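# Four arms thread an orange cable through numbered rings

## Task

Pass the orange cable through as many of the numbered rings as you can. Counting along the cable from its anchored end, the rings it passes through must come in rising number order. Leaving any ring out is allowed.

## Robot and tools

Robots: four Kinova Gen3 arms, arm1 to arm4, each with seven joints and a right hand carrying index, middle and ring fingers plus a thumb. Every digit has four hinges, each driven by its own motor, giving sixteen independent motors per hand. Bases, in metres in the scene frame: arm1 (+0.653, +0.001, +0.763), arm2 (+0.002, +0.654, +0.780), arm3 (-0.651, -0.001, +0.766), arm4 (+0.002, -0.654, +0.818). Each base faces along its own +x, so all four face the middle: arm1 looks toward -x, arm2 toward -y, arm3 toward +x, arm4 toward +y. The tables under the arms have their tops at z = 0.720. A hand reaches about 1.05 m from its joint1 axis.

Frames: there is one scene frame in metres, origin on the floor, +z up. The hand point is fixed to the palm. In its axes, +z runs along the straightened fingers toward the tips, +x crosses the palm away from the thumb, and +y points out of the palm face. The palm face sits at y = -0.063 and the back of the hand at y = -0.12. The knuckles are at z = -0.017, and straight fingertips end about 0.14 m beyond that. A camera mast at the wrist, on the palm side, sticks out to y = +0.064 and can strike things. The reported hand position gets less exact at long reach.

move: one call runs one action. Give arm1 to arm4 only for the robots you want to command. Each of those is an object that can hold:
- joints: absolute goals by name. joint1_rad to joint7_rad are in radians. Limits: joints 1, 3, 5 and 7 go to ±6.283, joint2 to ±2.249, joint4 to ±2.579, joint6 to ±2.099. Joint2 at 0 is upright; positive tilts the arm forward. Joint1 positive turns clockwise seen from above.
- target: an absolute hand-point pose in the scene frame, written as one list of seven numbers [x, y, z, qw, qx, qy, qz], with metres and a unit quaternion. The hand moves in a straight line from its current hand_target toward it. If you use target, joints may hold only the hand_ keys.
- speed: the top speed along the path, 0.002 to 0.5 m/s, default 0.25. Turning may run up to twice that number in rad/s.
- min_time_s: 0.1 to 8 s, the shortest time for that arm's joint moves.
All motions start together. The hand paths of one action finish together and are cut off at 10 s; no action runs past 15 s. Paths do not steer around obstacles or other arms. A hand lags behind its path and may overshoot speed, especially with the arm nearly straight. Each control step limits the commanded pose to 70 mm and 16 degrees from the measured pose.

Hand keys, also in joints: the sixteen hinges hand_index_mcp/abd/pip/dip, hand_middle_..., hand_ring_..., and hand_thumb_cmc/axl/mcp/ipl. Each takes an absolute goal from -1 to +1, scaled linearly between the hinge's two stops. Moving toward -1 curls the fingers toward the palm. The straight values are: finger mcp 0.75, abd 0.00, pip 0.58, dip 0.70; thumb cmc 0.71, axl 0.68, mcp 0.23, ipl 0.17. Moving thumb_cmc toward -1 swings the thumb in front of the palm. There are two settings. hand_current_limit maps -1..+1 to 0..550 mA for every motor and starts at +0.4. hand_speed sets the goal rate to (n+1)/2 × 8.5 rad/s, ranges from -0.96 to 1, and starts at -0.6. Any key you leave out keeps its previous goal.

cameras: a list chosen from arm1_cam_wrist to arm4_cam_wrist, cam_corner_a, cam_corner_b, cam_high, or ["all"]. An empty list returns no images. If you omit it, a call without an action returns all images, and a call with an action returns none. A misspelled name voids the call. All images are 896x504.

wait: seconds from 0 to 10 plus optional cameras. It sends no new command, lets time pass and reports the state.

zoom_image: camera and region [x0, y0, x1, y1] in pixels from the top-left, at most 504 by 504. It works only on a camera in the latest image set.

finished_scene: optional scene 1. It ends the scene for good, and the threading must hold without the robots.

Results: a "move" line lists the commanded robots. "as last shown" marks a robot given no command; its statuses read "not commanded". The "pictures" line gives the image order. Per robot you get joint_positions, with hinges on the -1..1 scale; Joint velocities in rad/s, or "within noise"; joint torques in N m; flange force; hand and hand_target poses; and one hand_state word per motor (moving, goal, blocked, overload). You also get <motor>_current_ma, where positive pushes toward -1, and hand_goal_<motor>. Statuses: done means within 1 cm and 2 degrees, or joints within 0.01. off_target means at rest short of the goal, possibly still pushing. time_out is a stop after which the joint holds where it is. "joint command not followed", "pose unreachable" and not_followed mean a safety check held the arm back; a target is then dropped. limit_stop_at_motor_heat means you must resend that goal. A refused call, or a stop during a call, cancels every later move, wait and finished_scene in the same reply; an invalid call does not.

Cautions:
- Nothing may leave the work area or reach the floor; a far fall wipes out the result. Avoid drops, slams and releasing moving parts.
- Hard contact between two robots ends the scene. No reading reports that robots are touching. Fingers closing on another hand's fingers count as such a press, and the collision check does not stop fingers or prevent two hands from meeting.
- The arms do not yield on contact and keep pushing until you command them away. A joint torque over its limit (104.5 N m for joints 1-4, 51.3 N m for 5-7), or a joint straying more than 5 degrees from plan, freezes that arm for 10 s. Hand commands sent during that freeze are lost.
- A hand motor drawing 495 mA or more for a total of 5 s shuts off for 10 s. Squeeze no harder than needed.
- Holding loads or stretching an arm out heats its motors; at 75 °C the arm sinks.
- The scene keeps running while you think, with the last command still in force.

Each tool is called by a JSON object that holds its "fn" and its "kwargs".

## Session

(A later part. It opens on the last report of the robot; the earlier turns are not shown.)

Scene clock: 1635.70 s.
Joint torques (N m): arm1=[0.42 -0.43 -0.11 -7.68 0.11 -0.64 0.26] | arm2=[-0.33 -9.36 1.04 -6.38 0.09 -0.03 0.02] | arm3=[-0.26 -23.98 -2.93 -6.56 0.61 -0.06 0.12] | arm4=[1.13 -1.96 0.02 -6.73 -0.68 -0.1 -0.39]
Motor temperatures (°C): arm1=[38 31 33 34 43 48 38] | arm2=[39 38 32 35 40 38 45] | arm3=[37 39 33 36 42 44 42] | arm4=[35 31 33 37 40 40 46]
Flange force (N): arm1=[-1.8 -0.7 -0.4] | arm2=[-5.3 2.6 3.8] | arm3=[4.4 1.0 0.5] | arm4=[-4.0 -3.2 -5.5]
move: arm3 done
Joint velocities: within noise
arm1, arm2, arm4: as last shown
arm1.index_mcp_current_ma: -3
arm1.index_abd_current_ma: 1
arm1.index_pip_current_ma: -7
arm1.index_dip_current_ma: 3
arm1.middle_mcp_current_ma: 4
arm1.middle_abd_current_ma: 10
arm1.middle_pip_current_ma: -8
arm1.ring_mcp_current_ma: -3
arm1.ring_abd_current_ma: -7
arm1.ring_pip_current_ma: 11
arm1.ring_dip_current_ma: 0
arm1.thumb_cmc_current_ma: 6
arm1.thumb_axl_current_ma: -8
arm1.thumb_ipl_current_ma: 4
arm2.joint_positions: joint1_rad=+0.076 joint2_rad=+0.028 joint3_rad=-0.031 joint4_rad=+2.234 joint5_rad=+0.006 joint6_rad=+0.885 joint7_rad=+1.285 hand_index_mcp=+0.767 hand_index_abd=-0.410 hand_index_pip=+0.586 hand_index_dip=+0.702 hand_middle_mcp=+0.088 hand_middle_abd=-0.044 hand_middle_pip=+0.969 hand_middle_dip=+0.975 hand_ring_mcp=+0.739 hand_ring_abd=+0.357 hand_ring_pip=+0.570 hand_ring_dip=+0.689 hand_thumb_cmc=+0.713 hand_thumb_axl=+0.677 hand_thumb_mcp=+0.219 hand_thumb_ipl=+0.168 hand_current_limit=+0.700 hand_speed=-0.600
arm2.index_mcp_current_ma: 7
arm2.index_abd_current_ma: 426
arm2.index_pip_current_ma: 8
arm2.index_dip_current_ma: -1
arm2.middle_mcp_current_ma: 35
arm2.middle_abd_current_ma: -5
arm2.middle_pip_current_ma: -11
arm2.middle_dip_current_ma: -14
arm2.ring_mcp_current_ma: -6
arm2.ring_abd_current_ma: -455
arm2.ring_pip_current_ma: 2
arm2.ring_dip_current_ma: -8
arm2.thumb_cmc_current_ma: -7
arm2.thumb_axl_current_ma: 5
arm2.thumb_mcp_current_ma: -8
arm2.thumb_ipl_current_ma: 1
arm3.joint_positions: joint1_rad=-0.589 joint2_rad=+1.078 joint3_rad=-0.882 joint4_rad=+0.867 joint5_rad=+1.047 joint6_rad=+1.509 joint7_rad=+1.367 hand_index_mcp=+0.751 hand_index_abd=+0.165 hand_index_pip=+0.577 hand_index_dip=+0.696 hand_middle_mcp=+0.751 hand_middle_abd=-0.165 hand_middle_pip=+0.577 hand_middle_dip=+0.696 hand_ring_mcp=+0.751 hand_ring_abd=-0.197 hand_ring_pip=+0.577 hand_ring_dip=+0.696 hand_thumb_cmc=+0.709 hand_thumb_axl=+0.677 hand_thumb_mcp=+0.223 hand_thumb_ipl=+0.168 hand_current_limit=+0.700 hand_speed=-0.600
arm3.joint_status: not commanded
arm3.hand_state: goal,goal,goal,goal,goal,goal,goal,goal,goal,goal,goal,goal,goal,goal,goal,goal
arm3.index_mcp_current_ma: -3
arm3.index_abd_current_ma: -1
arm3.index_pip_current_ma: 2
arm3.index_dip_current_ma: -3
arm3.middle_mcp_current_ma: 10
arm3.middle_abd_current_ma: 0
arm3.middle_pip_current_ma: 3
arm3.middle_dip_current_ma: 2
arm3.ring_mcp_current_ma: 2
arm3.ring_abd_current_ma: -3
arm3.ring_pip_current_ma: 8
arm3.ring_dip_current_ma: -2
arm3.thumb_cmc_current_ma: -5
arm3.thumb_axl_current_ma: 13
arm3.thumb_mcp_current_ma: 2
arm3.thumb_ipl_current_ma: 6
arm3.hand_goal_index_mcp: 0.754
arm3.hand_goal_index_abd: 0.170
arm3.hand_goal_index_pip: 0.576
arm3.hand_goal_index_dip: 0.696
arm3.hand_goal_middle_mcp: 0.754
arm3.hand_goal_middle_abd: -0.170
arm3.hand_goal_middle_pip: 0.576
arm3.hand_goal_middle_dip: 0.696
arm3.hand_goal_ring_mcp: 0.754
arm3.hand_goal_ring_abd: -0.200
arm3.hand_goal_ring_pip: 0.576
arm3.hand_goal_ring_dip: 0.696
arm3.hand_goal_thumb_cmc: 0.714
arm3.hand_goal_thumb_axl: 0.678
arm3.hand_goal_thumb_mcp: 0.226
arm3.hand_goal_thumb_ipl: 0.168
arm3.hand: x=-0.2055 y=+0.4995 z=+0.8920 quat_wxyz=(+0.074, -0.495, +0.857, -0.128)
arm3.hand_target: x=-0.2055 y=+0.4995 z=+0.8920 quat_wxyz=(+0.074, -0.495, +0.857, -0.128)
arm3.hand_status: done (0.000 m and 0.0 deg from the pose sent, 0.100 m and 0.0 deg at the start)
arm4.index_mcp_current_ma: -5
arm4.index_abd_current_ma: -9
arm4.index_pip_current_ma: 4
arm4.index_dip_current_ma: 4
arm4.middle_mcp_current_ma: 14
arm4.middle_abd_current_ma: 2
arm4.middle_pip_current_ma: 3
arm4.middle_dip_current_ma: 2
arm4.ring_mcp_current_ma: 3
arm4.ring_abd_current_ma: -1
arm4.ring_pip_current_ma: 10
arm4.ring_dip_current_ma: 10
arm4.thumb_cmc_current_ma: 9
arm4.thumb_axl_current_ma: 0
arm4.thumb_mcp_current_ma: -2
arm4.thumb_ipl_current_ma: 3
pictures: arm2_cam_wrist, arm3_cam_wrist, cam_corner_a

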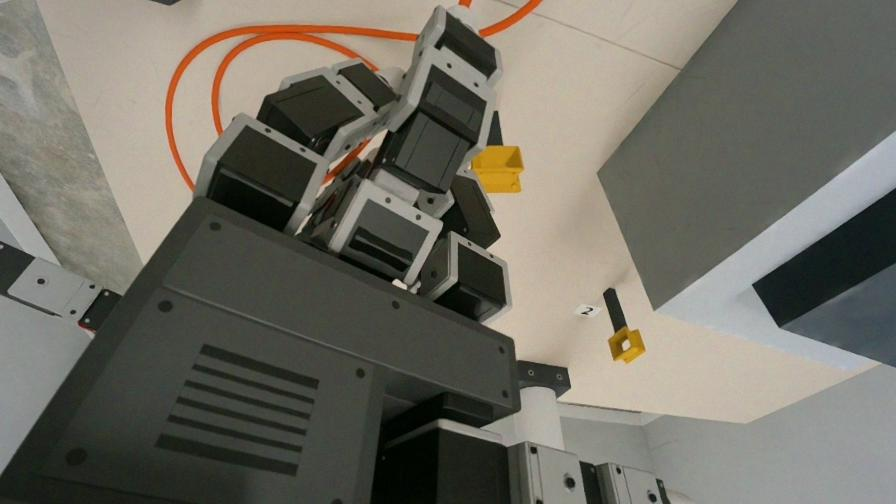

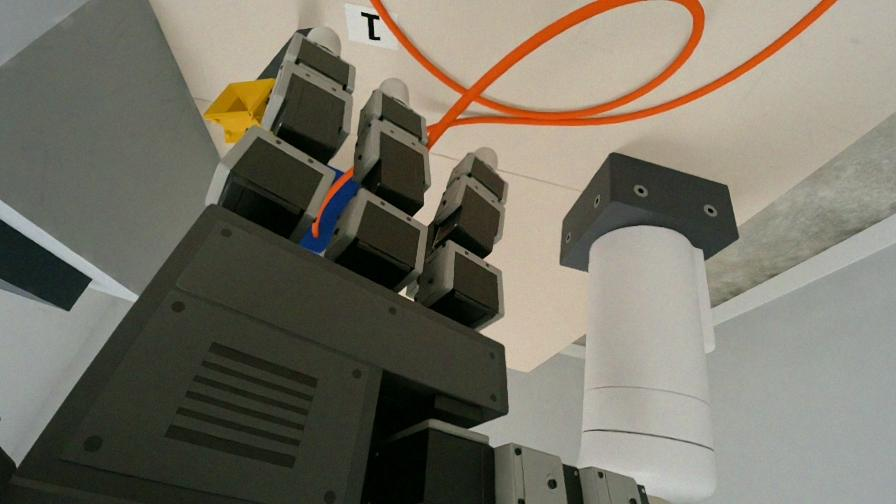

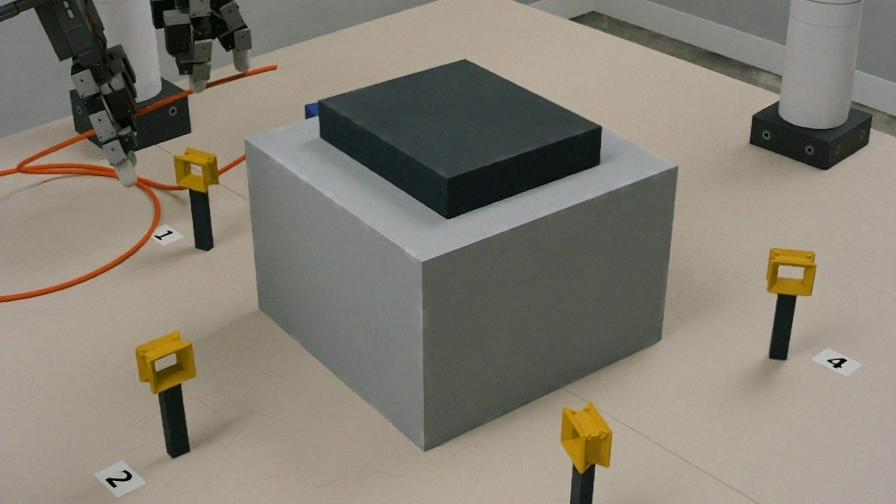

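{"fn": "move", "kwargs": {"arm3": {"joints": {"hand_index_abd": -0.2, "hand_middle_abd": 0.2, "hand_ring_abd": 0.0}}, "cameras": ["cam_corner_a", "arm3_cam_wrist"]}}

{"fn": "zoom_image", "kwargs": {"camera": "cam_corner_a", "region": [0, 0, 300, 230]}}

{"fn": "zoom_image", "kwargs": {"camera": "arm3_cam_wrist", "region": [250, 0, 550, 250]}}

Scene clock: 1645.37 s.
Joint torques (N m): arm1=[0.44 -0.43 -0.1 -7.72 0.13 -0.62 0.28] | arm2=[-0.32 -9.29 1.11 -6.3 0.13 0 0.07] | arm3=[-0.15 -23.99 -2.84 -6.66 0.64 -0.09 0.07] | arm4=[1.1 -1.96 0.03 -6.69 -0.66 -0.12 -0.38]
Motor temperatures (°C): arm1=[38 31 33 34 43 48 38] | arm2=[39 37 32 35 40 38 45] | arm3=[37 39 33 36 42 44 42] | arm4=[35 31 33 37 40 40 46]
Flange force (N): arm1=[-1.8 -0.6 -0.1] | arm2=[-5.3 2.9 3.7] | arm3=[4.6 1.1 0.4] | arm4=[-4.1 -3.1 -5.7]
move: arm3 off_target
Joint velocities: within noise
arm1, arm2, arm4: as last shown
arm1.index_mcp_current_ma: -9
arm1.index_abd_current_ma: -2
arm1.index_pip_current_ma: -2
arm1.middle_mcp_current_ma: 7
arm1.middle_abd_current_ma: 5
arm1.middle_pip_current_ma: -10
arm1.middle_dip_current_ma: 7
arm1.ring_mcp_current_ma: -5
arm1.ring_abd_current_ma: -5
arm1.ring_pip_current_ma: 6
arm1.ring_dip_current_ma: 4
arm1.thumb_cmc_current_ma: 5
arm1.thumb_axl_current_ma: -10
arm1.thumb_mcp_current_ma: 11
arm2.joint_positions: joint1_rad=+0.076 joint2_rad=+0.028 joint3_rad=-0.031 joint4_rad=+2.234 joint5_rad=+0.006 joint6_rad=+0.885 joint7_rad=+1.285 hand_index_mcp=+0.767 hand_index_abd=-0.422 hand_index_pip=+0.586 hand_index_dip=+0.702 hand_middle_mcp=+0.088 hand_middle_abd=-0.044 hand_middle_pip=+0.969 hand_middle_dip=+0.975 hand_ring_mcp=+0.737 hand_ring_abd=+0.362 hand_ring_pip=+0.569 hand_ring_dip=+0.689 hand_thumb_cmc=+0.713 hand_thumb_axl=+0.677 hand_thumb_mcp=+0.219 hand_thumb_ipl=+0.168 hand_current_limit=+0.700 hand_speed=-0.600
arm2.index_mcp_current_ma: 9
arm2.index_abd_current_ma: 408
arm2.index_pip_current_ma: 9
arm2.index_dip_current_ma: -2
arm2.middle_abd_current_ma: -2
arm2.middle_pip_current_ma: -12
arm2.middle_dip_current_ma: -9
arm2.ring_mcp_current_ma: -13
arm2.ring_abd_current_ma: -463
arm2.ring_pip_current_ma: -4
arm2.ring_dip_current_ma: -9
arm2.thumb_cmc_current_ma: -13
arm2.thumb_axl_current_ma: 7
arm2.thumb_mcp_current_ma: -2
arm2.thumb_ipl_current_ma: 2
arm3.joint_positions: joint1_rad=-0.589 joint2_rad=+1.078 joint3_rad=-0.882 joint4_rad=+0.867 joint5_rad=+1.047 joint6_rad=+1.509 joint7_rad=+1.367 hand_index_mcp=+0.748 hand_index_abd=-0.055 hand_index_pip=+0.576 hand_index_dip=+0.696 hand_middle_mcp=+0.749 hand_middle_abd=+0.054 hand_middle_pip=+0.577 hand_middle_dip=+0.696 hand_ring_mcp=+0.751 hand_ring_abd=+0.008 hand_ring_pip=+0.577 hand_ring_dip=+0.696 hand_thumb_cmc=+0.709 hand_thumb_axl=+0.677 hand_thumb_mcp=+0.223 hand_thumb_ipl=+0.168 hand_current_limit=+0.700 hand_speed=-0.600
arm3.joint_status: hand_index_abd off_target (ended at -0.055, target -0.200); hand_middle_abd off_target (ended at +0.054, target +0.200); the others done
arm3.hand_state: goal,blocked,goal,goal,goal,blocked,goal,goal,goal,goal,goal,goal,goal,goal,goal,goal
arm3.index_mcp_current_ma: -9
arm3.index_abd_current_ma: 137
arm3.index_pip_current_ma: 0
arm3.index_dip_current_ma: -8
arm3.middle_mcp_current_ma: 4
arm3.middle_abd_current_ma: -132
arm3.middle_pip_current_ma: 2
arm3.middle_dip_current_ma: -8
arm3.ring_mcp_current_ma: 3
arm3.ring_abd_current_ma: -4
arm3.ring_pip_current_ma: 7
arm3.ring_dip_current_ma: 0
arm3.thumb_cmc_current_ma: -7
arm3.thumb_axl_current_ma: 10
arm3.thumb_mcp_current_ma: 0
arm3.thumb_ipl_current_ma: 7
arm3.hand_goal_index_mcp: 0.754
arm3.hand_goal_index_abd: -0.200
arm3.hand_goal_index_pip: 0.576
arm3.hand_goal_index_dip: 0.696
arm3.hand_goal_middle_mcp: 0.754
arm3.hand_goal_middle_abd: 0.200
arm3.hand_goal_middle_pip: 0.576
arm3.hand_goal_middle_dip: 0.696
arm3.hand_goal_ring_mcp: 0.754
arm3.hand_goal_ring_abd: 0.000
arm3.hand_goal_ring_pip: 0.576
arm3.hand_goal_ring_dip: 0.696
arm3.hand_goal_thumb_cmc: 0.714
arm3.hand_goal_thumb_axl: 0.678
arm3.hand_goal_thumb_mcp: 0.226
arm3.hand_goal_thumb_ipl: 0.168
arm3.hand: x=-0.2055 y=+0.4995 z=+0.8920 quat_wxyz=(+0.074, -0.495, +0.857, -0.128)
arm3.hand_target: x=-0.2055 y=+0.4995 z=+0.8920 quat_wxyz=(+0.074, -0.495, +0.857, -0.128)
arm3.hand_status: not commanded
arm4.index_mcp_current_ma: -2
arm4.index_abd_current_ma: -1
arm4.middle_mcp_current_ma: 13
arm4.middle_abd_current_ma: 9
arm4.ring_mcp_current_ma: 2
arm4.ring_abd_current_ma: 10
arm4.thumb_cmc_current_ma: 11
arm4.thumb_axl_current_ma: -8
arm4.thumb_mcp_current_ma: -3
pictures: arm3_cam_wrist, cam_corner_a

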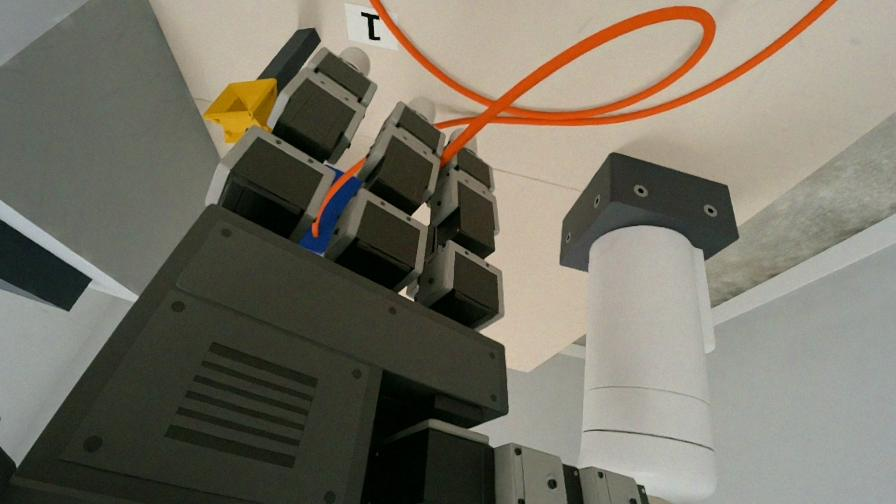

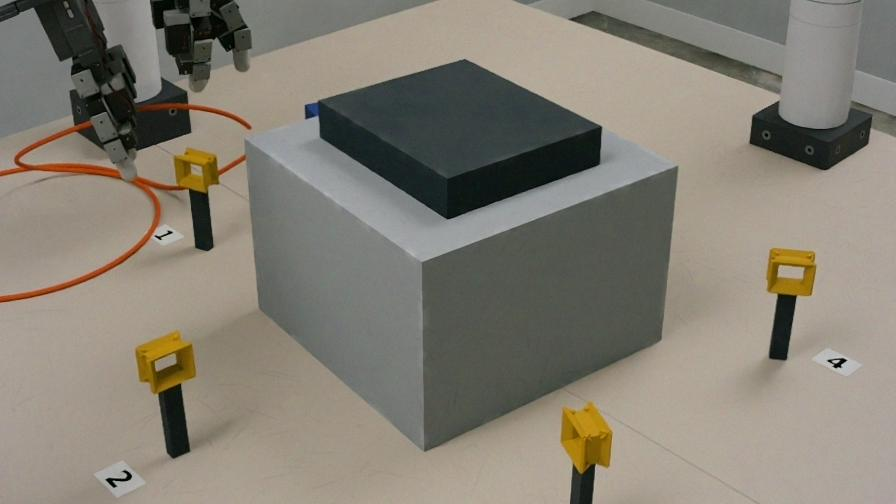

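Scaled by 1.680 from the camera's image (finer frame: 1280x720).

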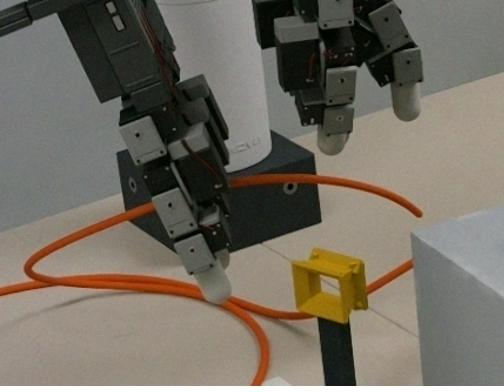

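Scaled by 1.680 from the camera's image (finer frame: 1280x720).

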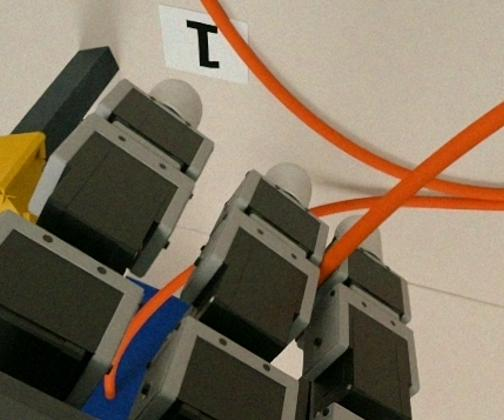

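{"fn": "wait", "kwargs": {"seconds": 0, "cameras": ["cam_high", "cam_corner_b"]}}

{"fn": "zoom_image", "kwargs": {"camera": "cam_high", "region": [380, 80, 480, 180]}}

{"fn": "zoom_image", "kwargs": {"camera": "cam_corner_b", "region": [696, 200, 896, 400]}}

Scene clock: 1654.77 s.
Joint torques (N m): arm1=[0.45 -0.43 -0.09 -7.67 0.11 -0.61 0.27] | arm2=[-0.28 -9.26 1.08 -6.34 0.2 0 0.09] | arm3=[-0.19 -24.03 -2.87 -6.69 0.72 -0.05 0.08] | arm4=[1.11 -2 0.01 -6.7 -0.7 -0.12 -0.39]
Motor temperatures (°C): arm1=[38 31 33 34 43 48 38] | arm2=[39 37 32 35 40 38 45] | arm3=[37 40 33 36 42 44 42] | arm4=[35 31 33 37 40 40 46]
Flange force (N): arm1=[-1.9 -0.6 -0.3] | arm2=[-5.1 3.0 3.6] | arm3=[5.0 1.2 0.5] | arm4=[-4.2 -3.2 -5.7]
Joint velocities: within noise
arm1.joint_positions: joint1_rad=-0.211 joint2_rad=-0.447 joint3_rad=-0.107 joint4_rad=+1.431 joint5_rad=-0.069 joint6_rad=+1.964 joint7_rad=+1.761 hand_index_mcp=+0.753 hand_index_abd=+0.000 hand_index_pip=+0.577 hand_index_dip=+0.696 hand_middle_mcp=+0.753 hand_middle_abd=+0.000 hand_middle_pip=+0.577 hand_middle_dip=+0.696 hand_ring_mcp=+0.753 hand_ring_abd=+0.000 hand_ring_pip=+0.577 hand_ring_dip=+0.696 hand_thumb_cmc=+0.714 hand_thumb_axl=+0.677 hand_thumb_mcp=+0.222 hand_thumb_ipl=+0.168 hand_current_limit=+0.400 hand_speed=-0.600
arm1.joint_status: not commanded
arm1.hand_state: goal,goal,goal,goal,goal,goal,goal,goal,goal,goal,overload,goal,goal,goal,goal,goal
arm1.index_mcp_current_ma: -2
arm1.index_abd_current_ma: -8
arm1.index_pip_current_ma: -2
arm1.index_dip_current_ma: 3
arm1.middle_mcp_current_ma: 1
arm1.middle_abd_current_ma: 9
arm1.middle_pip_current_ma: -9
arm1.middle_dip_current_ma: 8
arm1.ring_mcp_current_ma: -4
arm1.ring_abd_current_ma: -7
arm1.ring_pip_current_ma: 4
arm1.ring_dip_current_ma: 1
arm1.thumb_cmc_current_ma: 3
arm1.thumb_axl_current_ma: -11
arm1.thumb_mcp_current_ma: 9
arm1.thumb_ipl_current_ma: 0
arm1.hand_goal_index_mcp: 0.754
arm1.hand_goal_index_abd: 0.000
arm1.hand_goal_index_pip: 0.576
arm1.hand_goal_index_dip: 0.696
arm1.hand_goal_middle_mcp: 0.754
arm1.hand_goal_middle_abd: 0.000
arm1.hand_goal_middle_pip: 0.576
arm1.hand_goal_middle_dip: 0.696
arm1.hand_goal_ring_mcp: 0.754
arm1.hand_goal_ring_abd: 0.000
arm1.hand_goal_ring_pip: 0.576
arm1.hand_goal_ring_dip: 0.696
arm1.hand_goal_thumb_cmc: 0.714
arm1.hand_goal_thumb_axl: 0.678
arm1.hand_goal_thumb_mcp: 0.226
arm1.hand_goal_thumb_ipl: 0.168
arm1.hand: x=+0.5493 y=-0.1310 z=+1.3069 quat_wxyz=(+0.021, +0.954, +0.285, -0.090)
arm1.hand_target: x=+0.5493 y=-0.1310 z=+1.3069 quat_wxyz=(+0.021, +0.954, +0.285, -0.090)
arm1.hand_status: not commanded
arm2.joint_positions: joint1_rad=+0.076 joint2_rad=+0.028 joint3_rad=-0.031 joint4_rad=+2.234 joint5_rad=+0.006 joint6_rad=+0.885 joint7_rad=+1.285 hand_index_mcp=+0.767 hand_index_abd=-0.422 hand_index_pip=+0.586 hand_index_dip=+0.702 hand_middle_mcp=+0.088 hand_middle_abd=-0.044 hand_middle_pip=+0.969 hand_middle_dip=+0.975 hand_ring_mcp=+0.737 hand_ring_abd=+0.362 hand_ring_pip=+0.569 hand_ring_dip=+0.689 hand_thumb_cmc=+0.713 hand_thumb_axl=+0.677 hand_thumb_mcp=+0.219 hand_thumb_ipl=+0.168 hand_current_limit=+0.700 hand_speed=-0.600
arm2.joint_status: not commanded
arm2.hand_state: goal,blocked,goal,goal,goal,goal,goal,goal,goal,blocked,goal,goal,goal,goal,goal,goal
arm2.index_mcp_current_ma: 12
arm2.index_abd_current_ma: 409
arm2.index_pip_current_ma: 2
arm2.index_dip_current_ma: -3
arm2.middle_mcp_current_ma: 32
arm2.middle_abd_current_ma: -9
arm2.middle_pip_current_ma: -18
arm2.middle_dip_current_ma: -7
arm2.ring_mcp_current_ma: -11
arm2.ring_abd_current_ma: -457
arm2.ring_pip_current_ma: 1
arm2.ring_dip_current_ma: -7
arm2.thumb_cmc_current_ma: -16
arm2.thumb_axl_current_ma: 5
arm2.thumb_mcp_current_ma: -3
arm2.thumb_ipl_current_ma: 6
arm2.hand_goal_index_mcp: 0.754
arm2.hand_goal_index_abd: -0.750
arm2.hand_goal_index_pip: 0.576
arm2.hand_goal_index_dip: 0.696
arm2.hand_goal_middle_mcp: 0.068
arm2.hand_goal_middle_abd: -0.050
arm2.hand_goal_middle_pip: 0.980
arm2.hand_goal_middle_dip: 0.980
arm2.hand_goal_ring_mcp: 0.754
arm2.hand_goal_ring_abd: 0.750
arm2.hand_goal_ring_pip: 0.576
arm2.hand_goal_ring_dip: 0.696
arm2.hand_goal_thumb_cmc: 0.714
arm2.hand_goal_thumb_axl: 0.678
arm2.hand_goal_thumb_mcp: 0.226
arm2.hand_goal_thumb_ipl: 0.168
arm2.hand: x=+0.0300 y=+0.3550 z=+0.9850 quat_wxyz=(+0.000, +0.819, +0.574, +0.000)
arm2.hand_target: x=+0.0300 y=+0.3550 z=+0.9850 quat_wxyz=(+0.000, +0.819, +0.574, +0.000)
arm2.hand_status: not commanded
arm3.joint_positions: joint1_rad=-0.589 joint2_rad=+1.078 joint3_rad=-0.882 joint4_rad=+0.867 joint5_rad=+1.047 joint6_rad=+1.509 joint7_rad=+1.367 hand_index_mcp=+0.748 hand_index_abd=-0.055 hand_index_pip=+0.576 hand_index_dip=+0.696 hand_middle_mcp=+0.749 hand_middle_abd=+0.054 hand_middle_pip=+0.577 hand_middle_dip=+0.696 hand_ring_mcp=+0.751 hand_ring_abd=+0.008 hand_ring_pip=+0.577 hand_ring_dip=+0.696 hand_thumb_cmc=+0.709 hand_thumb_axl=+0.677 hand_thumb_mcp=+0.223 hand_thumb_ipl=+0.168 hand_current_limit=+0.700 hand_speed=-0.600
arm3.joint_status: hand_index_abd off_target (ended at -0.055, target -0.200); hand_middle_abd off_target (ended at +0.054, target +0.200); the others done
arm3.hand_state: goal,blocked,goal,goal,goal,blocked,goal,goal,goal,goal,goal,goal,goal,goal,goal,goal
arm3.index_mcp_current_ma: -11
arm3.index_abd_current_ma: 131
arm3.index_pip_current_ma: 1
arm3.index_dip_current_ma: -4
arm3.middle_mcp_current_ma: 5
arm3.middle_abd_current_ma: -139
arm3.middle_pip_current_ma: 0
arm3.middle_dip_current_ma: 2
arm3.ring_mcp_current_ma: 3
arm3.ring_abd_current_ma: -8
arm3.ring_pip_current_ma: 6
arm3.ring_dip_current_ma: -9
arm3.thumb_cmc_current_ma: -3
arm3.thumb_axl_current_ma: 14
arm3.thumb_mcp_current_ma: -2
arm3.thumb_ipl_current_ma: 1
arm3.hand_goal_index_mcp: 0.754
arm3.hand_goal_index_abd: -0.200
arm3.hand_goal_index_pip: 0.576
arm3.hand_goal_index_dip: 0.696
arm3.hand_goal_middle_mcp: 0.754
arm3.hand_goal_middle_abd: 0.200
arm3.hand_goal_middle_pip: 0.576
arm3.hand_goal_middle_dip: 0.696
arm3.hand_goal_ring_mcp: 0.754
arm3.hand_goal_ring_abd: 0.000
arm3.hand_goal_ring_pip: 0.576
arm3.hand_goal_ring_dip: 0.696
arm3.hand_goal_thumb_cmc: 0.714
arm3.hand_goal_thumb_axl: 0.678
arm3.hand_goal_thumb_mcp: 0.226
arm3.hand_goal_thumb_ipl: 0.168
arm3.hand: x=-0.2055 y=+0.4995 z=+0.8920 quat_wxyz=(+0.074, -0.495, +0.857, -0.128)
arm3.hand_target: x=-0.2055 y=+0.4995 z=+0.8920 quat_wxyz=(+0.074, -0.495, +0.857, -0.128)
arm3.hand_status: not commanded
arm4.joint_positions: joint1_rad=-0.862 joint2_rad=-0.381 joint3_rad=-0.038 joint4_rad=+1.500 joint5_rad=-0.069 joint6_rad=+1.986 joint7_rad=+1.768 hand_index_mcp=+0.753 hand_index_abd=+0.000 hand_index_pip=+0.577 hand_index_dip=+0.696 hand_middle_mcp=+0.753 hand_middle_abd=+0.000 hand_middle_pip=+0.577 hand_middle_dip=+0.696 hand_ring_mcp=+0.753 hand_ring_abd=+0.000 hand_ring_pip=+0.577 hand_ring_dip=+0.696 hand_thumb_cmc=+0.714 hand_thumb_axl=+0.677 hand_thumb_mcp=+0.221 hand_thumb_ipl=+0.168 hand_current_limit=+0.400 hand_speed=-0.600
arm4.joint_status: not commanded
arm4.hand_state: goal,goal,goal,goal,goal,goal,goal,goal,goal,goal,goal,goal,goal,goal,goal,goal
arm4.index_mcp_current_ma: -8
arm4.index_abd_current_ma: -8
arm4.index_pip_current_ma: 10
arm4.index_dip_current_ma: 0
arm4.middle_mcp_current_ma: 9
arm4.middle_abd_current_ma: 9
arm4.middle_pip_current_ma: 0
arm4.middle_dip_current_ma: -9
arm4.ring_mcp_current_ma: -1
arm4.ring_abd_current_ma: 3
arm4.ring_pip_current_ma: 0
arm4.ring_dip_current_ma: 10
arm4.thumb_cmc_current_ma: 7
arm4.thumb_axl_current_ma: -8
arm4.thumb_mcp_current_ma: -2
arm4.thumb_ipl_current_ma: 4
arm4.hand_goal_index_mcp: 0.754
arm4.hand_goal_index_abd: 0.000
arm4.hand_goal_index_pip: 0.576
arm4.hand_goal_index_dip: 0.696
arm4.hand_goal_middle_mcp: 0.754
arm4.hand_goal_middle_abd: 0.000
arm4.hand_goal_middle_pip: 0.576
arm4.hand_goal_middle_dip: 0.696
arm4.hand_goal_ring_mcp: 0.754
arm4.hand_goal_ring_abd: 0.000
arm4.hand_goal_ring_pip: 0.576
arm4.hand_goal_ring_dip: 0.696
arm4.hand_goal_thumb_cmc: 0.714
arm4.hand_goal_thumb_axl: 0.678
arm4.hand_goal_thumb_mcp: 0.226
arm4.hand_goal_thumb_ipl: 0.168
arm4.hand: x=-0.1602 y=-0.6403 z=+1.3350 quat_wxyz=(-0.013, -0.978, +0.206, +0.028)
arm4.hand_target: x=-0.1602 y=-0.6403 z=+1.3350 quat_wxyz=(-0.013, -0.978, +0.206, +0.028)
arm4.hand_status: not commanded
pictures: cam_corner_b, cam_high

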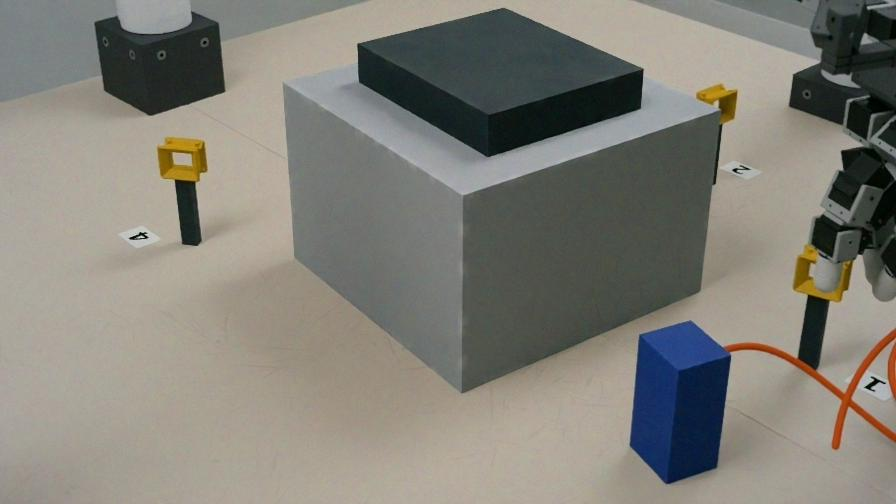

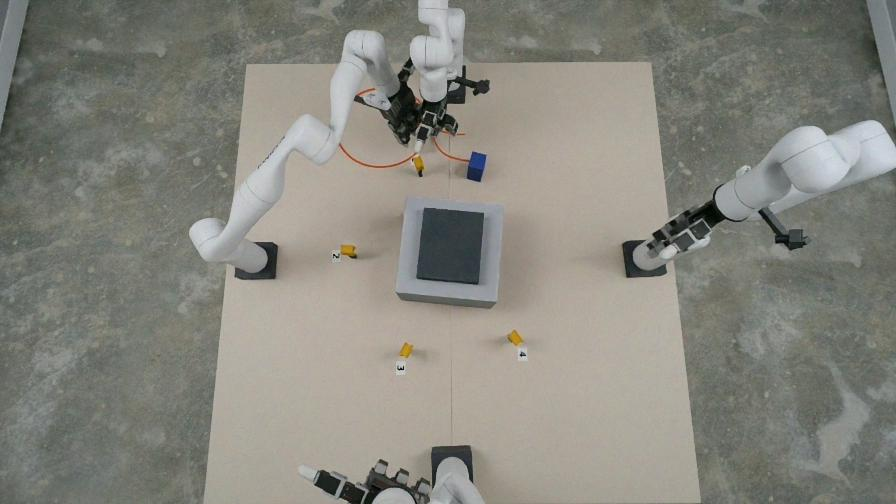

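Scaled by 5.040 from the camera's image (finer frame: 1280x720).

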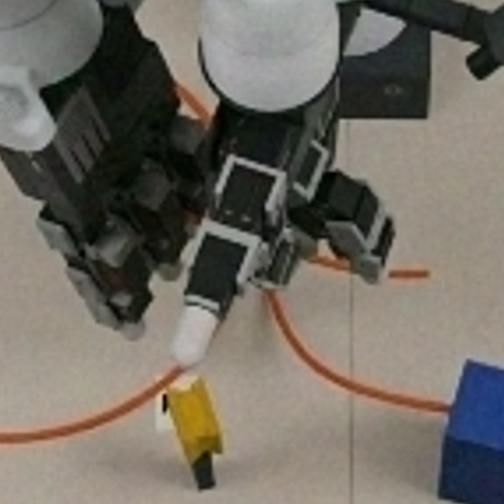

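Scaled by 2.520 from the camera's image (finer frame: 1280x720).

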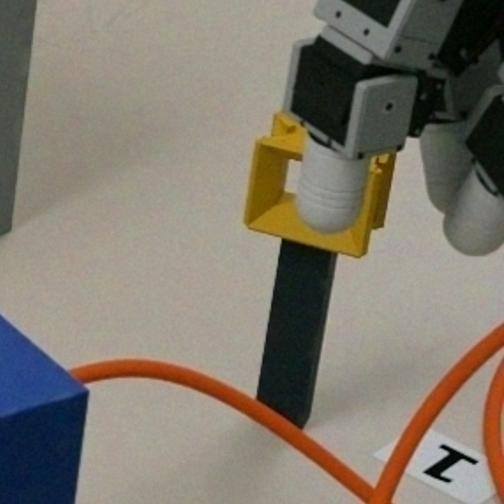

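{"fn": "move", "kwargs": {"arm2": {"target": [0.156, 0.434, 0.93, -0.195, 0.6797, 0.6797, -0.195], "speed": 0.22, "joints": {"hand_index_abd": 0.17, "hand_middle_abd": -0.17, "hand_ring_abd": -0.2, "hand_middle_mcp": 0.754, "hand_middle_pip": 0.576, "hand_middle_dip": 0.696}}, "cameras": ["cam_corner_a", "cam_high", "arm2_cam_wrist", "cam_corner_b"]}}

{"fn": "zoom_image", "kwargs": {"camera": "cam_corner_a", "region": [0, 0, 300, 230]}}

{"fn": "zoom_image", "kwargs": {"camera": "cam_corner_b", "region": [646, 200, 896, 450]}}

{"fn": "zoom_image", "kwargs": {"camera": "cam_high", "region": [380, 80, 520, 200]}}

Scene clock: 1730.23 s.
Joint torques (N m): arm1=[0.41 -0.39 -0.11 -7.69 0.13 -0.65 0.25] | arm2=[-0.25 -11.98 0.63 -3.87 0.6 1.45 0.04] | arm3=[-0.16 -23.99 -2.83 -6.59 0.68 -0.06 0.08] | arm4=[1.13 -1.98 -0.02 -6.7 -0.69 -0.12 -0.38]
Motor temperatures (°C): arm1=[38 31 33 34 43 48 38] | arm2=[38 37 32 35 40 38 45] | arm3=[37 42 33 36 42 44 42] | arm4=[35 31 33 37 40 40 46]
Flange force (N): arm1=[-1.7 -0.7 -0.3] | arm2=[-2.0 6.0 0.8] | arm3=[4.3 1.0 0.4] | arm4=[-4.1 -3.3 -5.7]
move: arm2 done
Joint velocities: within noise
arm1, arm3, arm4: as last shown
arm1.index_mcp_current_ma: -7
arm1.index_abd_current_ma: -3
arm1.index_pip_current_ma: -8
arm1.index_dip_current_ma: -3
arm1.middle_mcp_current_ma: 0
arm1.middle_abd_current_ma: 7
arm1.middle_pip_current_ma: -3
arm1.middle_dip_current_ma: 10
arm1.ring_abd_current_ma: -5
arm1.ring_pip_current_ma: 8
arm1.ring_dip_current_ma: 2
arm1.thumb_axl_current_ma: -10
arm1.thumb_mcp_current_ma: 10
arm1.thumb_ipl_current_ma: 6
arm2.joint_positions: joint1_rad=-0.590 joint2_rad=+0.302 joint3_rad=-0.484 joint4_rad=+2.163 joint5_rad=+0.415 joint6_rad=+1.258 joint7_rad=+0.264 hand_index_mcp=+0.746 hand_index_abd=+0.168 hand_index_pip=+0.574 hand_index_dip=+0.692 hand_middle_mcp=+0.745 hand_middle_abd=-0.161 hand_middle_pip=+0.568 hand_middle_dip=+0.690 hand_ring_mcp=+0.745 hand_ring_abd=-0.196 hand_ring_pip=+0.571 hand_ring_dip=+0.690 hand_thumb_cmc=+0.708 hand_thumb_axl=+0.677 hand_thumb_mcp=+0.219 hand_thumb_ipl=+0.168 hand_current_limit=+0.700 hand_speed=-0.600
arm2.joint_status: all done
arm2.hand_state: goal,goal,goal,goal,goal,goal,goal,goal,goal,goal,goal,goal,goal,goal,goal,goal
arm2.index_mcp_current_ma: -17
arm2.index_abd_current_ma: -9
arm2.index_pip_current_ma: -1
arm2.index_dip_current_ma: -10
arm2.middle_mcp_current_ma: 6
arm2.middle_abd_current_ma: -5
arm2.middle_pip_current_ma: -6
arm2.middle_dip_current_ma: -11
arm2.ring_mcp_current_ma: -2
arm2.ring_abd_current_ma: 9
arm2.ring_pip_current_ma: 7
arm2.ring_dip_current_ma: -12
arm2.thumb_cmc_current_ma: -14
arm2.thumb_axl_current_ma: 6
arm2.thumb_mcp_current_ma: -5
arm2.thumb_ipl_current_ma: 8
arm2.hand_goal_index_mcp: 0.754
arm2.hand_goal_index_abd: 0.170
arm2.hand_goal_index_pip: 0.576
arm2.hand_goal_index_dip: 0.696
arm2.hand_goal_middle_mcp: 0.754
arm2.hand_goal_middle_abd: -0.170
arm2.hand_goal_middle_pip: 0.576
arm2.hand_goal_middle_dip: 0.696
arm2.hand_goal_ring_mcp: 0.754
arm2.hand_goal_ring_abd: -0.200
arm2.hand_goal_ring_pip: 0.576
arm2.hand_goal_ring_dip: 0.696
arm2.hand_goal_thumb_cmc: 0.714
arm2.hand_goal_thumb_axl: 0.678
arm2.hand_goal_thumb_mcp: 0.226
arm2.hand_goal_thumb_ipl: 0.168
arm2.hand: x=+0.1560 y=+0.4340 z=+0.9300 quat_wxyz=(-0.195, +0.680, +0.680, -0.195)
arm2.hand_target: x=+0.1560 y=+0.4340 z=+0.9300 quat_wxyz=(-0.195, +0.680, +0.680, -0.195)
arm2.hand_status: done (0.000 m and 0.0 deg from the pose sent, 0.159 m and 37.6 deg at the start)
arm3.index_mcp_current_ma: -16
arm3.index_abd_current_ma: 138
arm3.index_pip_current_ma: -3
arm3.index_dip_current_ma: -7
arm3.middle_mcp_current_ma: 13
arm3.middle_abd_current_ma: -142
arm3.middle_pip_current_ma: -4
arm3.middle_dip_current_ma: 5
arm3.ring_mcp_current_ma: -3
arm3.ring_abd_current_ma: -3
arm3.ring_pip_current_ma: -2
arm3.ring_dip_current_ma: 1
arm3.thumb_cmc_current_ma: -4
arm3.thumb_axl_current_ma: 9
arm3.thumb_mcp_current_ma: -1
arm3.thumb_ipl_current_ma: 6
arm4.index_mcp_current_ma: -3
arm4.index_abd_current_ma: -3
arm4.index_pip_current_ma: 1
arm4.index_dip_current_ma: 7
arm4.middle_mcp_current_ma: 11
arm4.middle_abd_current_ma: 2
arm4.middle_pip_current_ma: 8
arm4.middle_dip_current_ma: 7
arm4.ring_mcp_current_ma: 2
arm4.ring_abd_current_ma: 7
arm4.ring_pip_current_ma: 7
arm4.ring_dip_current_ma: 13
arm4.thumb_axl_current_ma: -1
arm4.thumb_mcp_current_ma: 2
arm4.thumb_ipl_current_ma: 5
pictures: arm2_cam_wrist, cam_corner_a, cam_corner_b, cam_high

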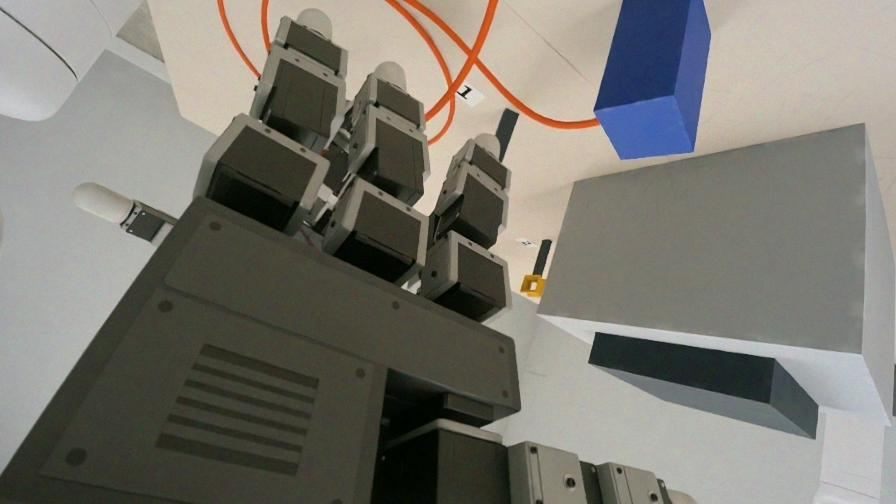

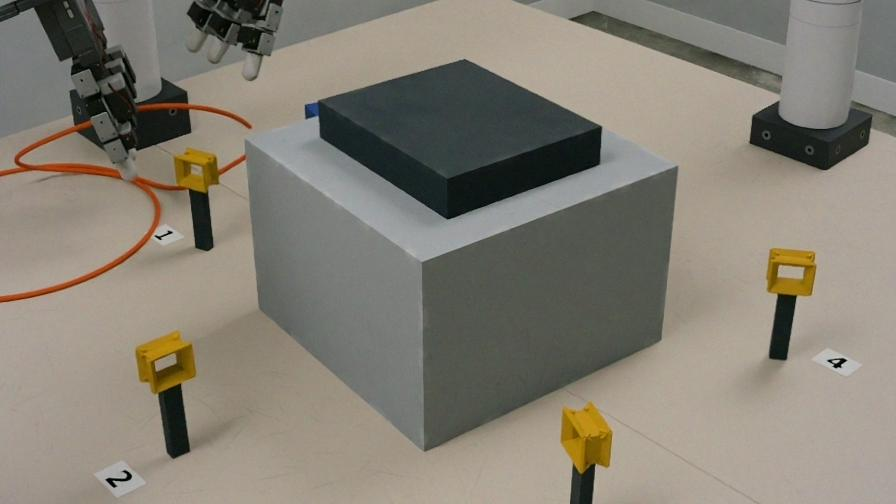

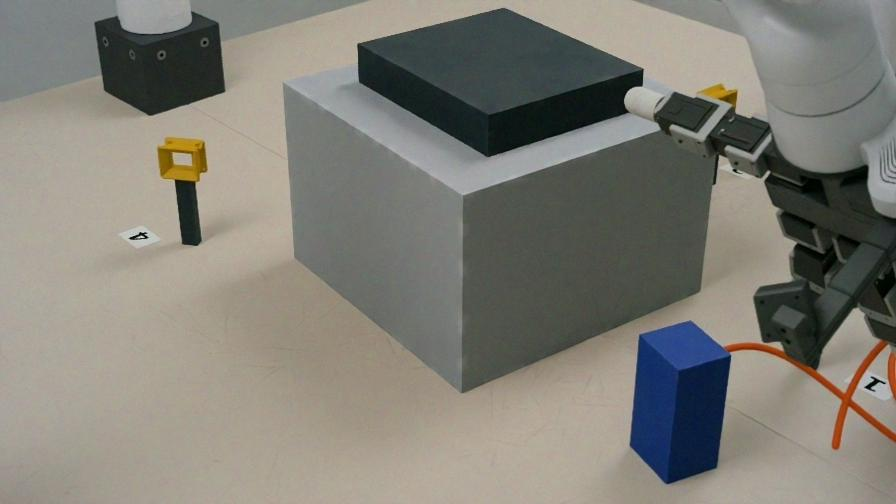

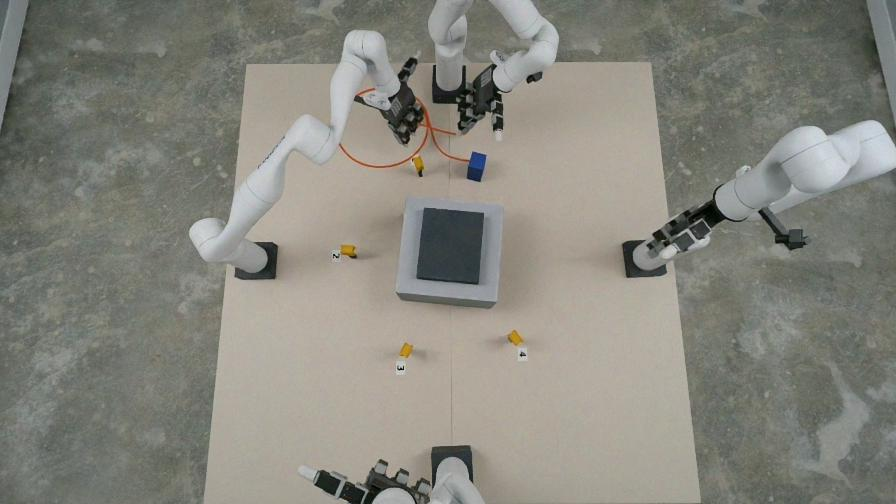

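Scaled by 1.680 from the camera's image (finer frame: 1280x720).

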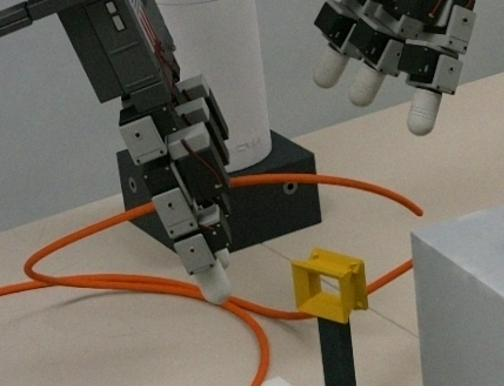

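Scaled by 2.016 from the camera's image (finer frame: 1280x720).

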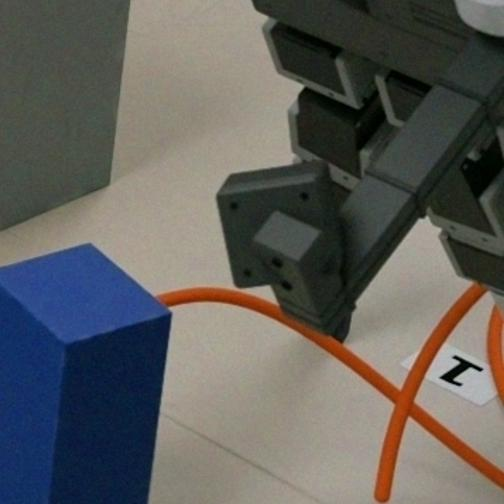

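Scaled by 3.600 from the camera's image (finer frame: 1280x720).

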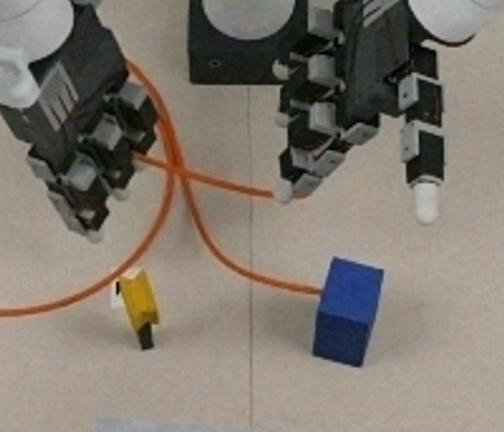

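{"fn": "move", "kwargs": {"arm2": {"target": [0.1055, 0.4353, 0.8526, -0.1809, 0.6306, 0.7255, -0.2081], "speed": 0.12}, "cameras": ["cam_corner_a", "cam_high", "arm2_cam_wrist"]}}

{"fn": "zoom_image", "kwargs": {"camera": "cam_corner_a", "region": [0, 0, 300, 230]}}

{"fn": "zoom_image", "kwargs": {"camera": "arm2_cam_wrist", "region": [250, 0, 550, 250]}}

{"fn": "zoom_image", "kwargs": {"camera": "cam_high", "region": [380, 80, 520, 200]}}

Scene clock: 1757.00 s.
Joint torques (N m): arm1=[0.4 -0.45 -0.11 -7.66 0.11 -0.61 0.26] | arm2=[-0.35 -12.08 0.88 -1.34 0.4 1.48 0.06] | arm3=[-0.23 -23.98 -2.89 -6.68 0.64 -0.08 0.07] | arm4=[1.09 -2 -0.04 -6.7 -0.7 -0.1 -0.38]
Motor temperatures (°C): arm1=[38 31 33 34 43 48 38] | arm2=[38 37 32 35 40 38 45] | arm3=[37 43 33 36 42 44 42] | arm4=[35 31 33 37 40 40 46]
Flange force (N): arm1=[-1.9 -0.7 -0.4] | arm2=[-1.8 5.6 2.3] | arm3=[5.0 1.1 0.5] | arm4=[-4.1 -3.4 -5.7]
move: arm2 done
Joint velocities: within noise
arm1, arm3, arm4: as last shown
arm1.index_mcp_current_ma: -8
arm1.index_abd_current_ma: -5
arm1.index_pip_current_ma: -6
arm1.index_dip_current_ma: -2
arm1.middle_mcp_current_ma: 3
arm1.middle_pip_current_ma: -11
arm1.ring_mcp_current_ma: -6
arm1.ring_abd_current_ma: -2
arm1.ring_pip_current_ma: 11
arm1.ring_dip_current_ma: 3
arm1.thumb_cmc_current_ma: 2
arm1.thumb_axl_current_ma: -9
arm1.thumb_mcp_current_ma: 5
arm2.joint_positions: joint1_rad=-0.572 joint2_rad=+0.436 joint3_rad=-0.429 joint4_rad=+2.410 joint5_rad=+0.691 joint6_rad=+0.925 joint7_rad=+0.141 hand_index_mcp=+0.746 hand_index_abd=+0.168 hand_index_pip=+0.574 hand_index_dip=+0.692 hand_middle_mcp=+0.745 hand_middle_abd=-0.161 hand_middle_pip=+0.568 hand_middle_dip=+0.690 hand_ring_mcp=+0.745 hand_ring_abd=-0.196 hand_ring_pip=+0.571 hand_ring_dip=+0.690 hand_thumb_cmc=+0.708 hand_thumb_axl=+0.677 hand_thumb_mcp=+0.219 hand_thumb_ipl=+0.168 hand_current_limit=+0.700 hand_speed=-0.600
arm2.joint_status: not commanded
arm2.hand_state: goal,goal,goal,goal,goal,goal,goal,goal,goal,goal,goal,goal,goal,goal,goal,goal
arm2.index_mcp_current_ma: -16
arm2.index_abd_current_ma: -6
arm2.index_pip_current_ma: -3
arm2.index_dip_current_ma: -10
arm2.middle_mcp_current_ma: 4
arm2.middle_abd_current_ma: -5
arm2.middle_pip_current_ma: -17
arm2.middle_dip_current_ma: -11
arm2.ring_mcp_current_ma: -7
arm2.ring_abd_current_ma: 8
arm2.ring_pip_current_ma: -3
arm2.ring_dip_current_ma: -15
arm2.thumb_cmc_current_ma: -13
arm2.thumb_axl_current_ma: 8
arm2.thumb_mcp_current_ma: -6
arm2.thumb_ipl_current_ma: 2
arm2.hand_goal_index_mcp: 0.754
arm2.hand_goal_index_abd: 0.170
arm2.hand_goal_index_pip: 0.576
arm2.hand_goal_index_dip: 0.696
arm2.hand_goal_middle_mcp: 0.754
arm2.hand_goal_middle_abd: -0.170
arm2.hand_goal_middle_pip: 0.576
arm2.hand_goal_middle_dip: 0.696
arm2.hand_goal_ring_mcp: 0.754
arm2.hand_goal_ring_abd: -0.200
arm2.hand_goal_ring_pip: 0.576
arm2.hand_goal_ring_dip: 0.696
arm2.hand_goal_thumb_cmc: 0.714
arm2.hand_goal_thumb_axl: 0.678
arm2.hand_goal_thumb_mcp: 0.226
arm2.hand_goal_thumb_ipl: 0.168
arm2.hand: x=+0.1055 y=+0.4353 z=+0.8526 quat_wxyz=(-0.181, +0.631, +0.725, -0.208)
arm2.hand_target: x=+0.1055 y=+0.4353 z=+0.8526 quat_wxyz=(-0.181, +0.631, +0.725, -0.208)
arm2.hand_status: done (0.000 m and 0.0 deg from the pose sent, 0.092 m and 8.0 deg at the start)
arm3.index_mcp_current_ma: -14
arm3.index_abd_current_ma: 142
arm3.index_pip_current_ma: 0
arm3.index_dip_current_ma: -9
arm3.middle_mcp_current_ma: 0
arm3.middle_pip_current_ma: 2
arm3.ring_mcp_current_ma: 1
arm3.ring_abd_current_ma: -6
arm3.ring_pip_current_ma: -1
arm3.ring_dip_current_ma: -7
arm3.thumb_cmc_current_ma: 5
arm3.thumb_axl_current_ma: 5
arm3.thumb_mcp_current_ma: -2
arm3.thumb_ipl_current_ma: 4
arm4.index_mcp_current_ma: -6
arm4.index_abd_current_ma: -7
arm4.index_pip_current_ma: 4
arm4.index_dip_current_ma: -11
arm4.middle_mcp_current_ma: 10
arm4.middle_abd_current_ma: 6
arm4.middle_pip_current_ma: 10
arm4.middle_dip_current_ma: 10
arm4.ring_mcp_current_ma: 3
arm4.ring_abd_current_ma: 3
arm4.ring_pip_current_ma: 9
arm4.ring_dip_current_ma: 8
arm4.thumb_cmc_current_ma: 16
arm4.thumb_axl_current_ma: -5
arm4.thumb_mcp_current_ma: -2
arm4.thumb_ipl_current_ma: 4
pictures: arm2_cam_wrist, cam_corner_a, cam_high

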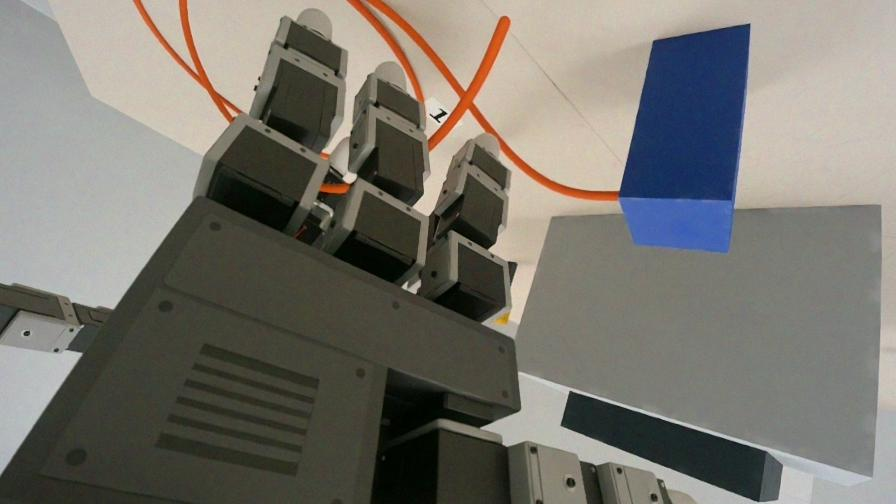

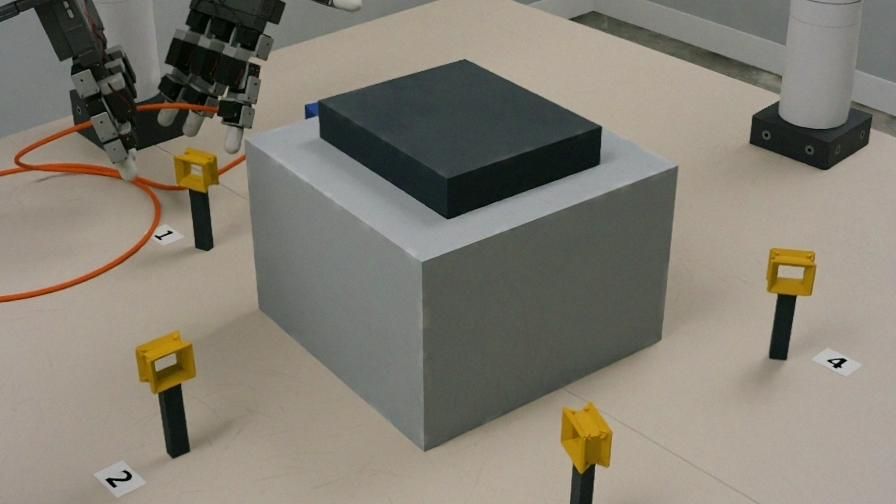

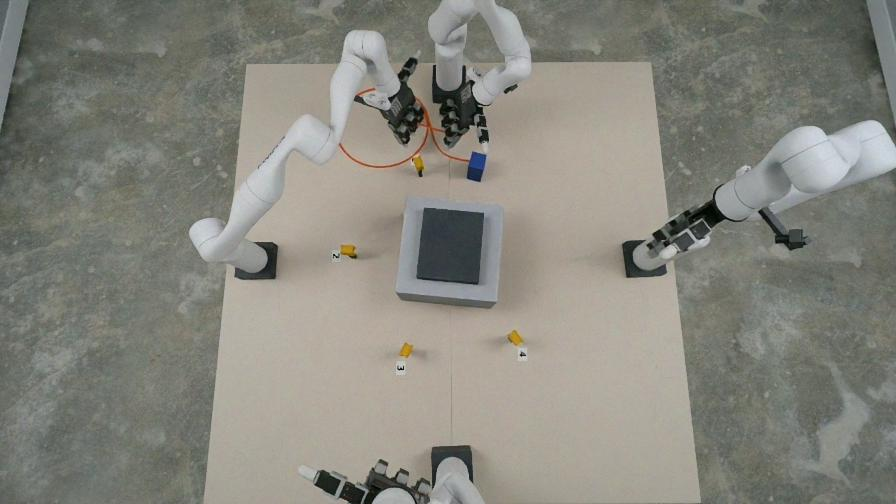

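Scaled by 1.680 from the camera's image (finer frame: 1280x720).

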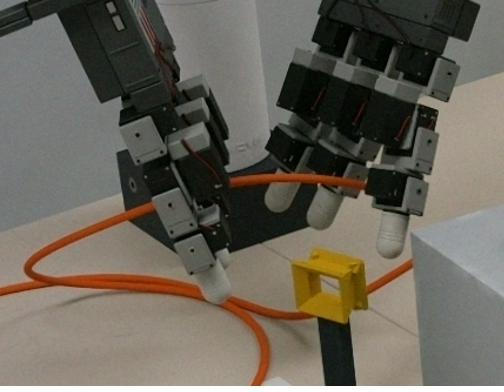

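Scaled by 1.680 from the camera's image (finer frame: 1280x720).

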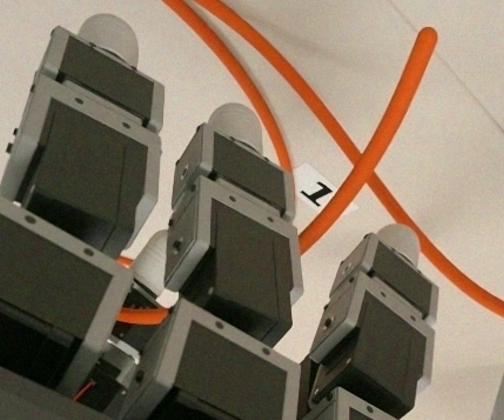

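Scaled by 3.600 from the camera's image (finer frame: 1280x720).

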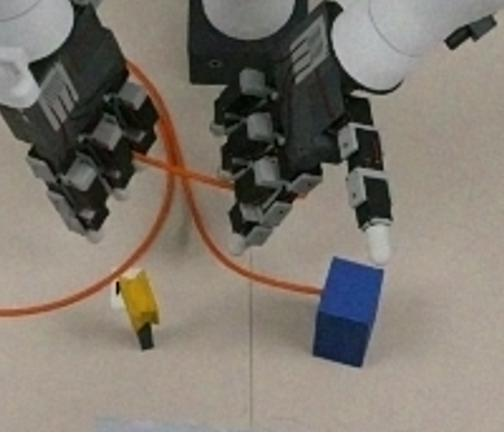

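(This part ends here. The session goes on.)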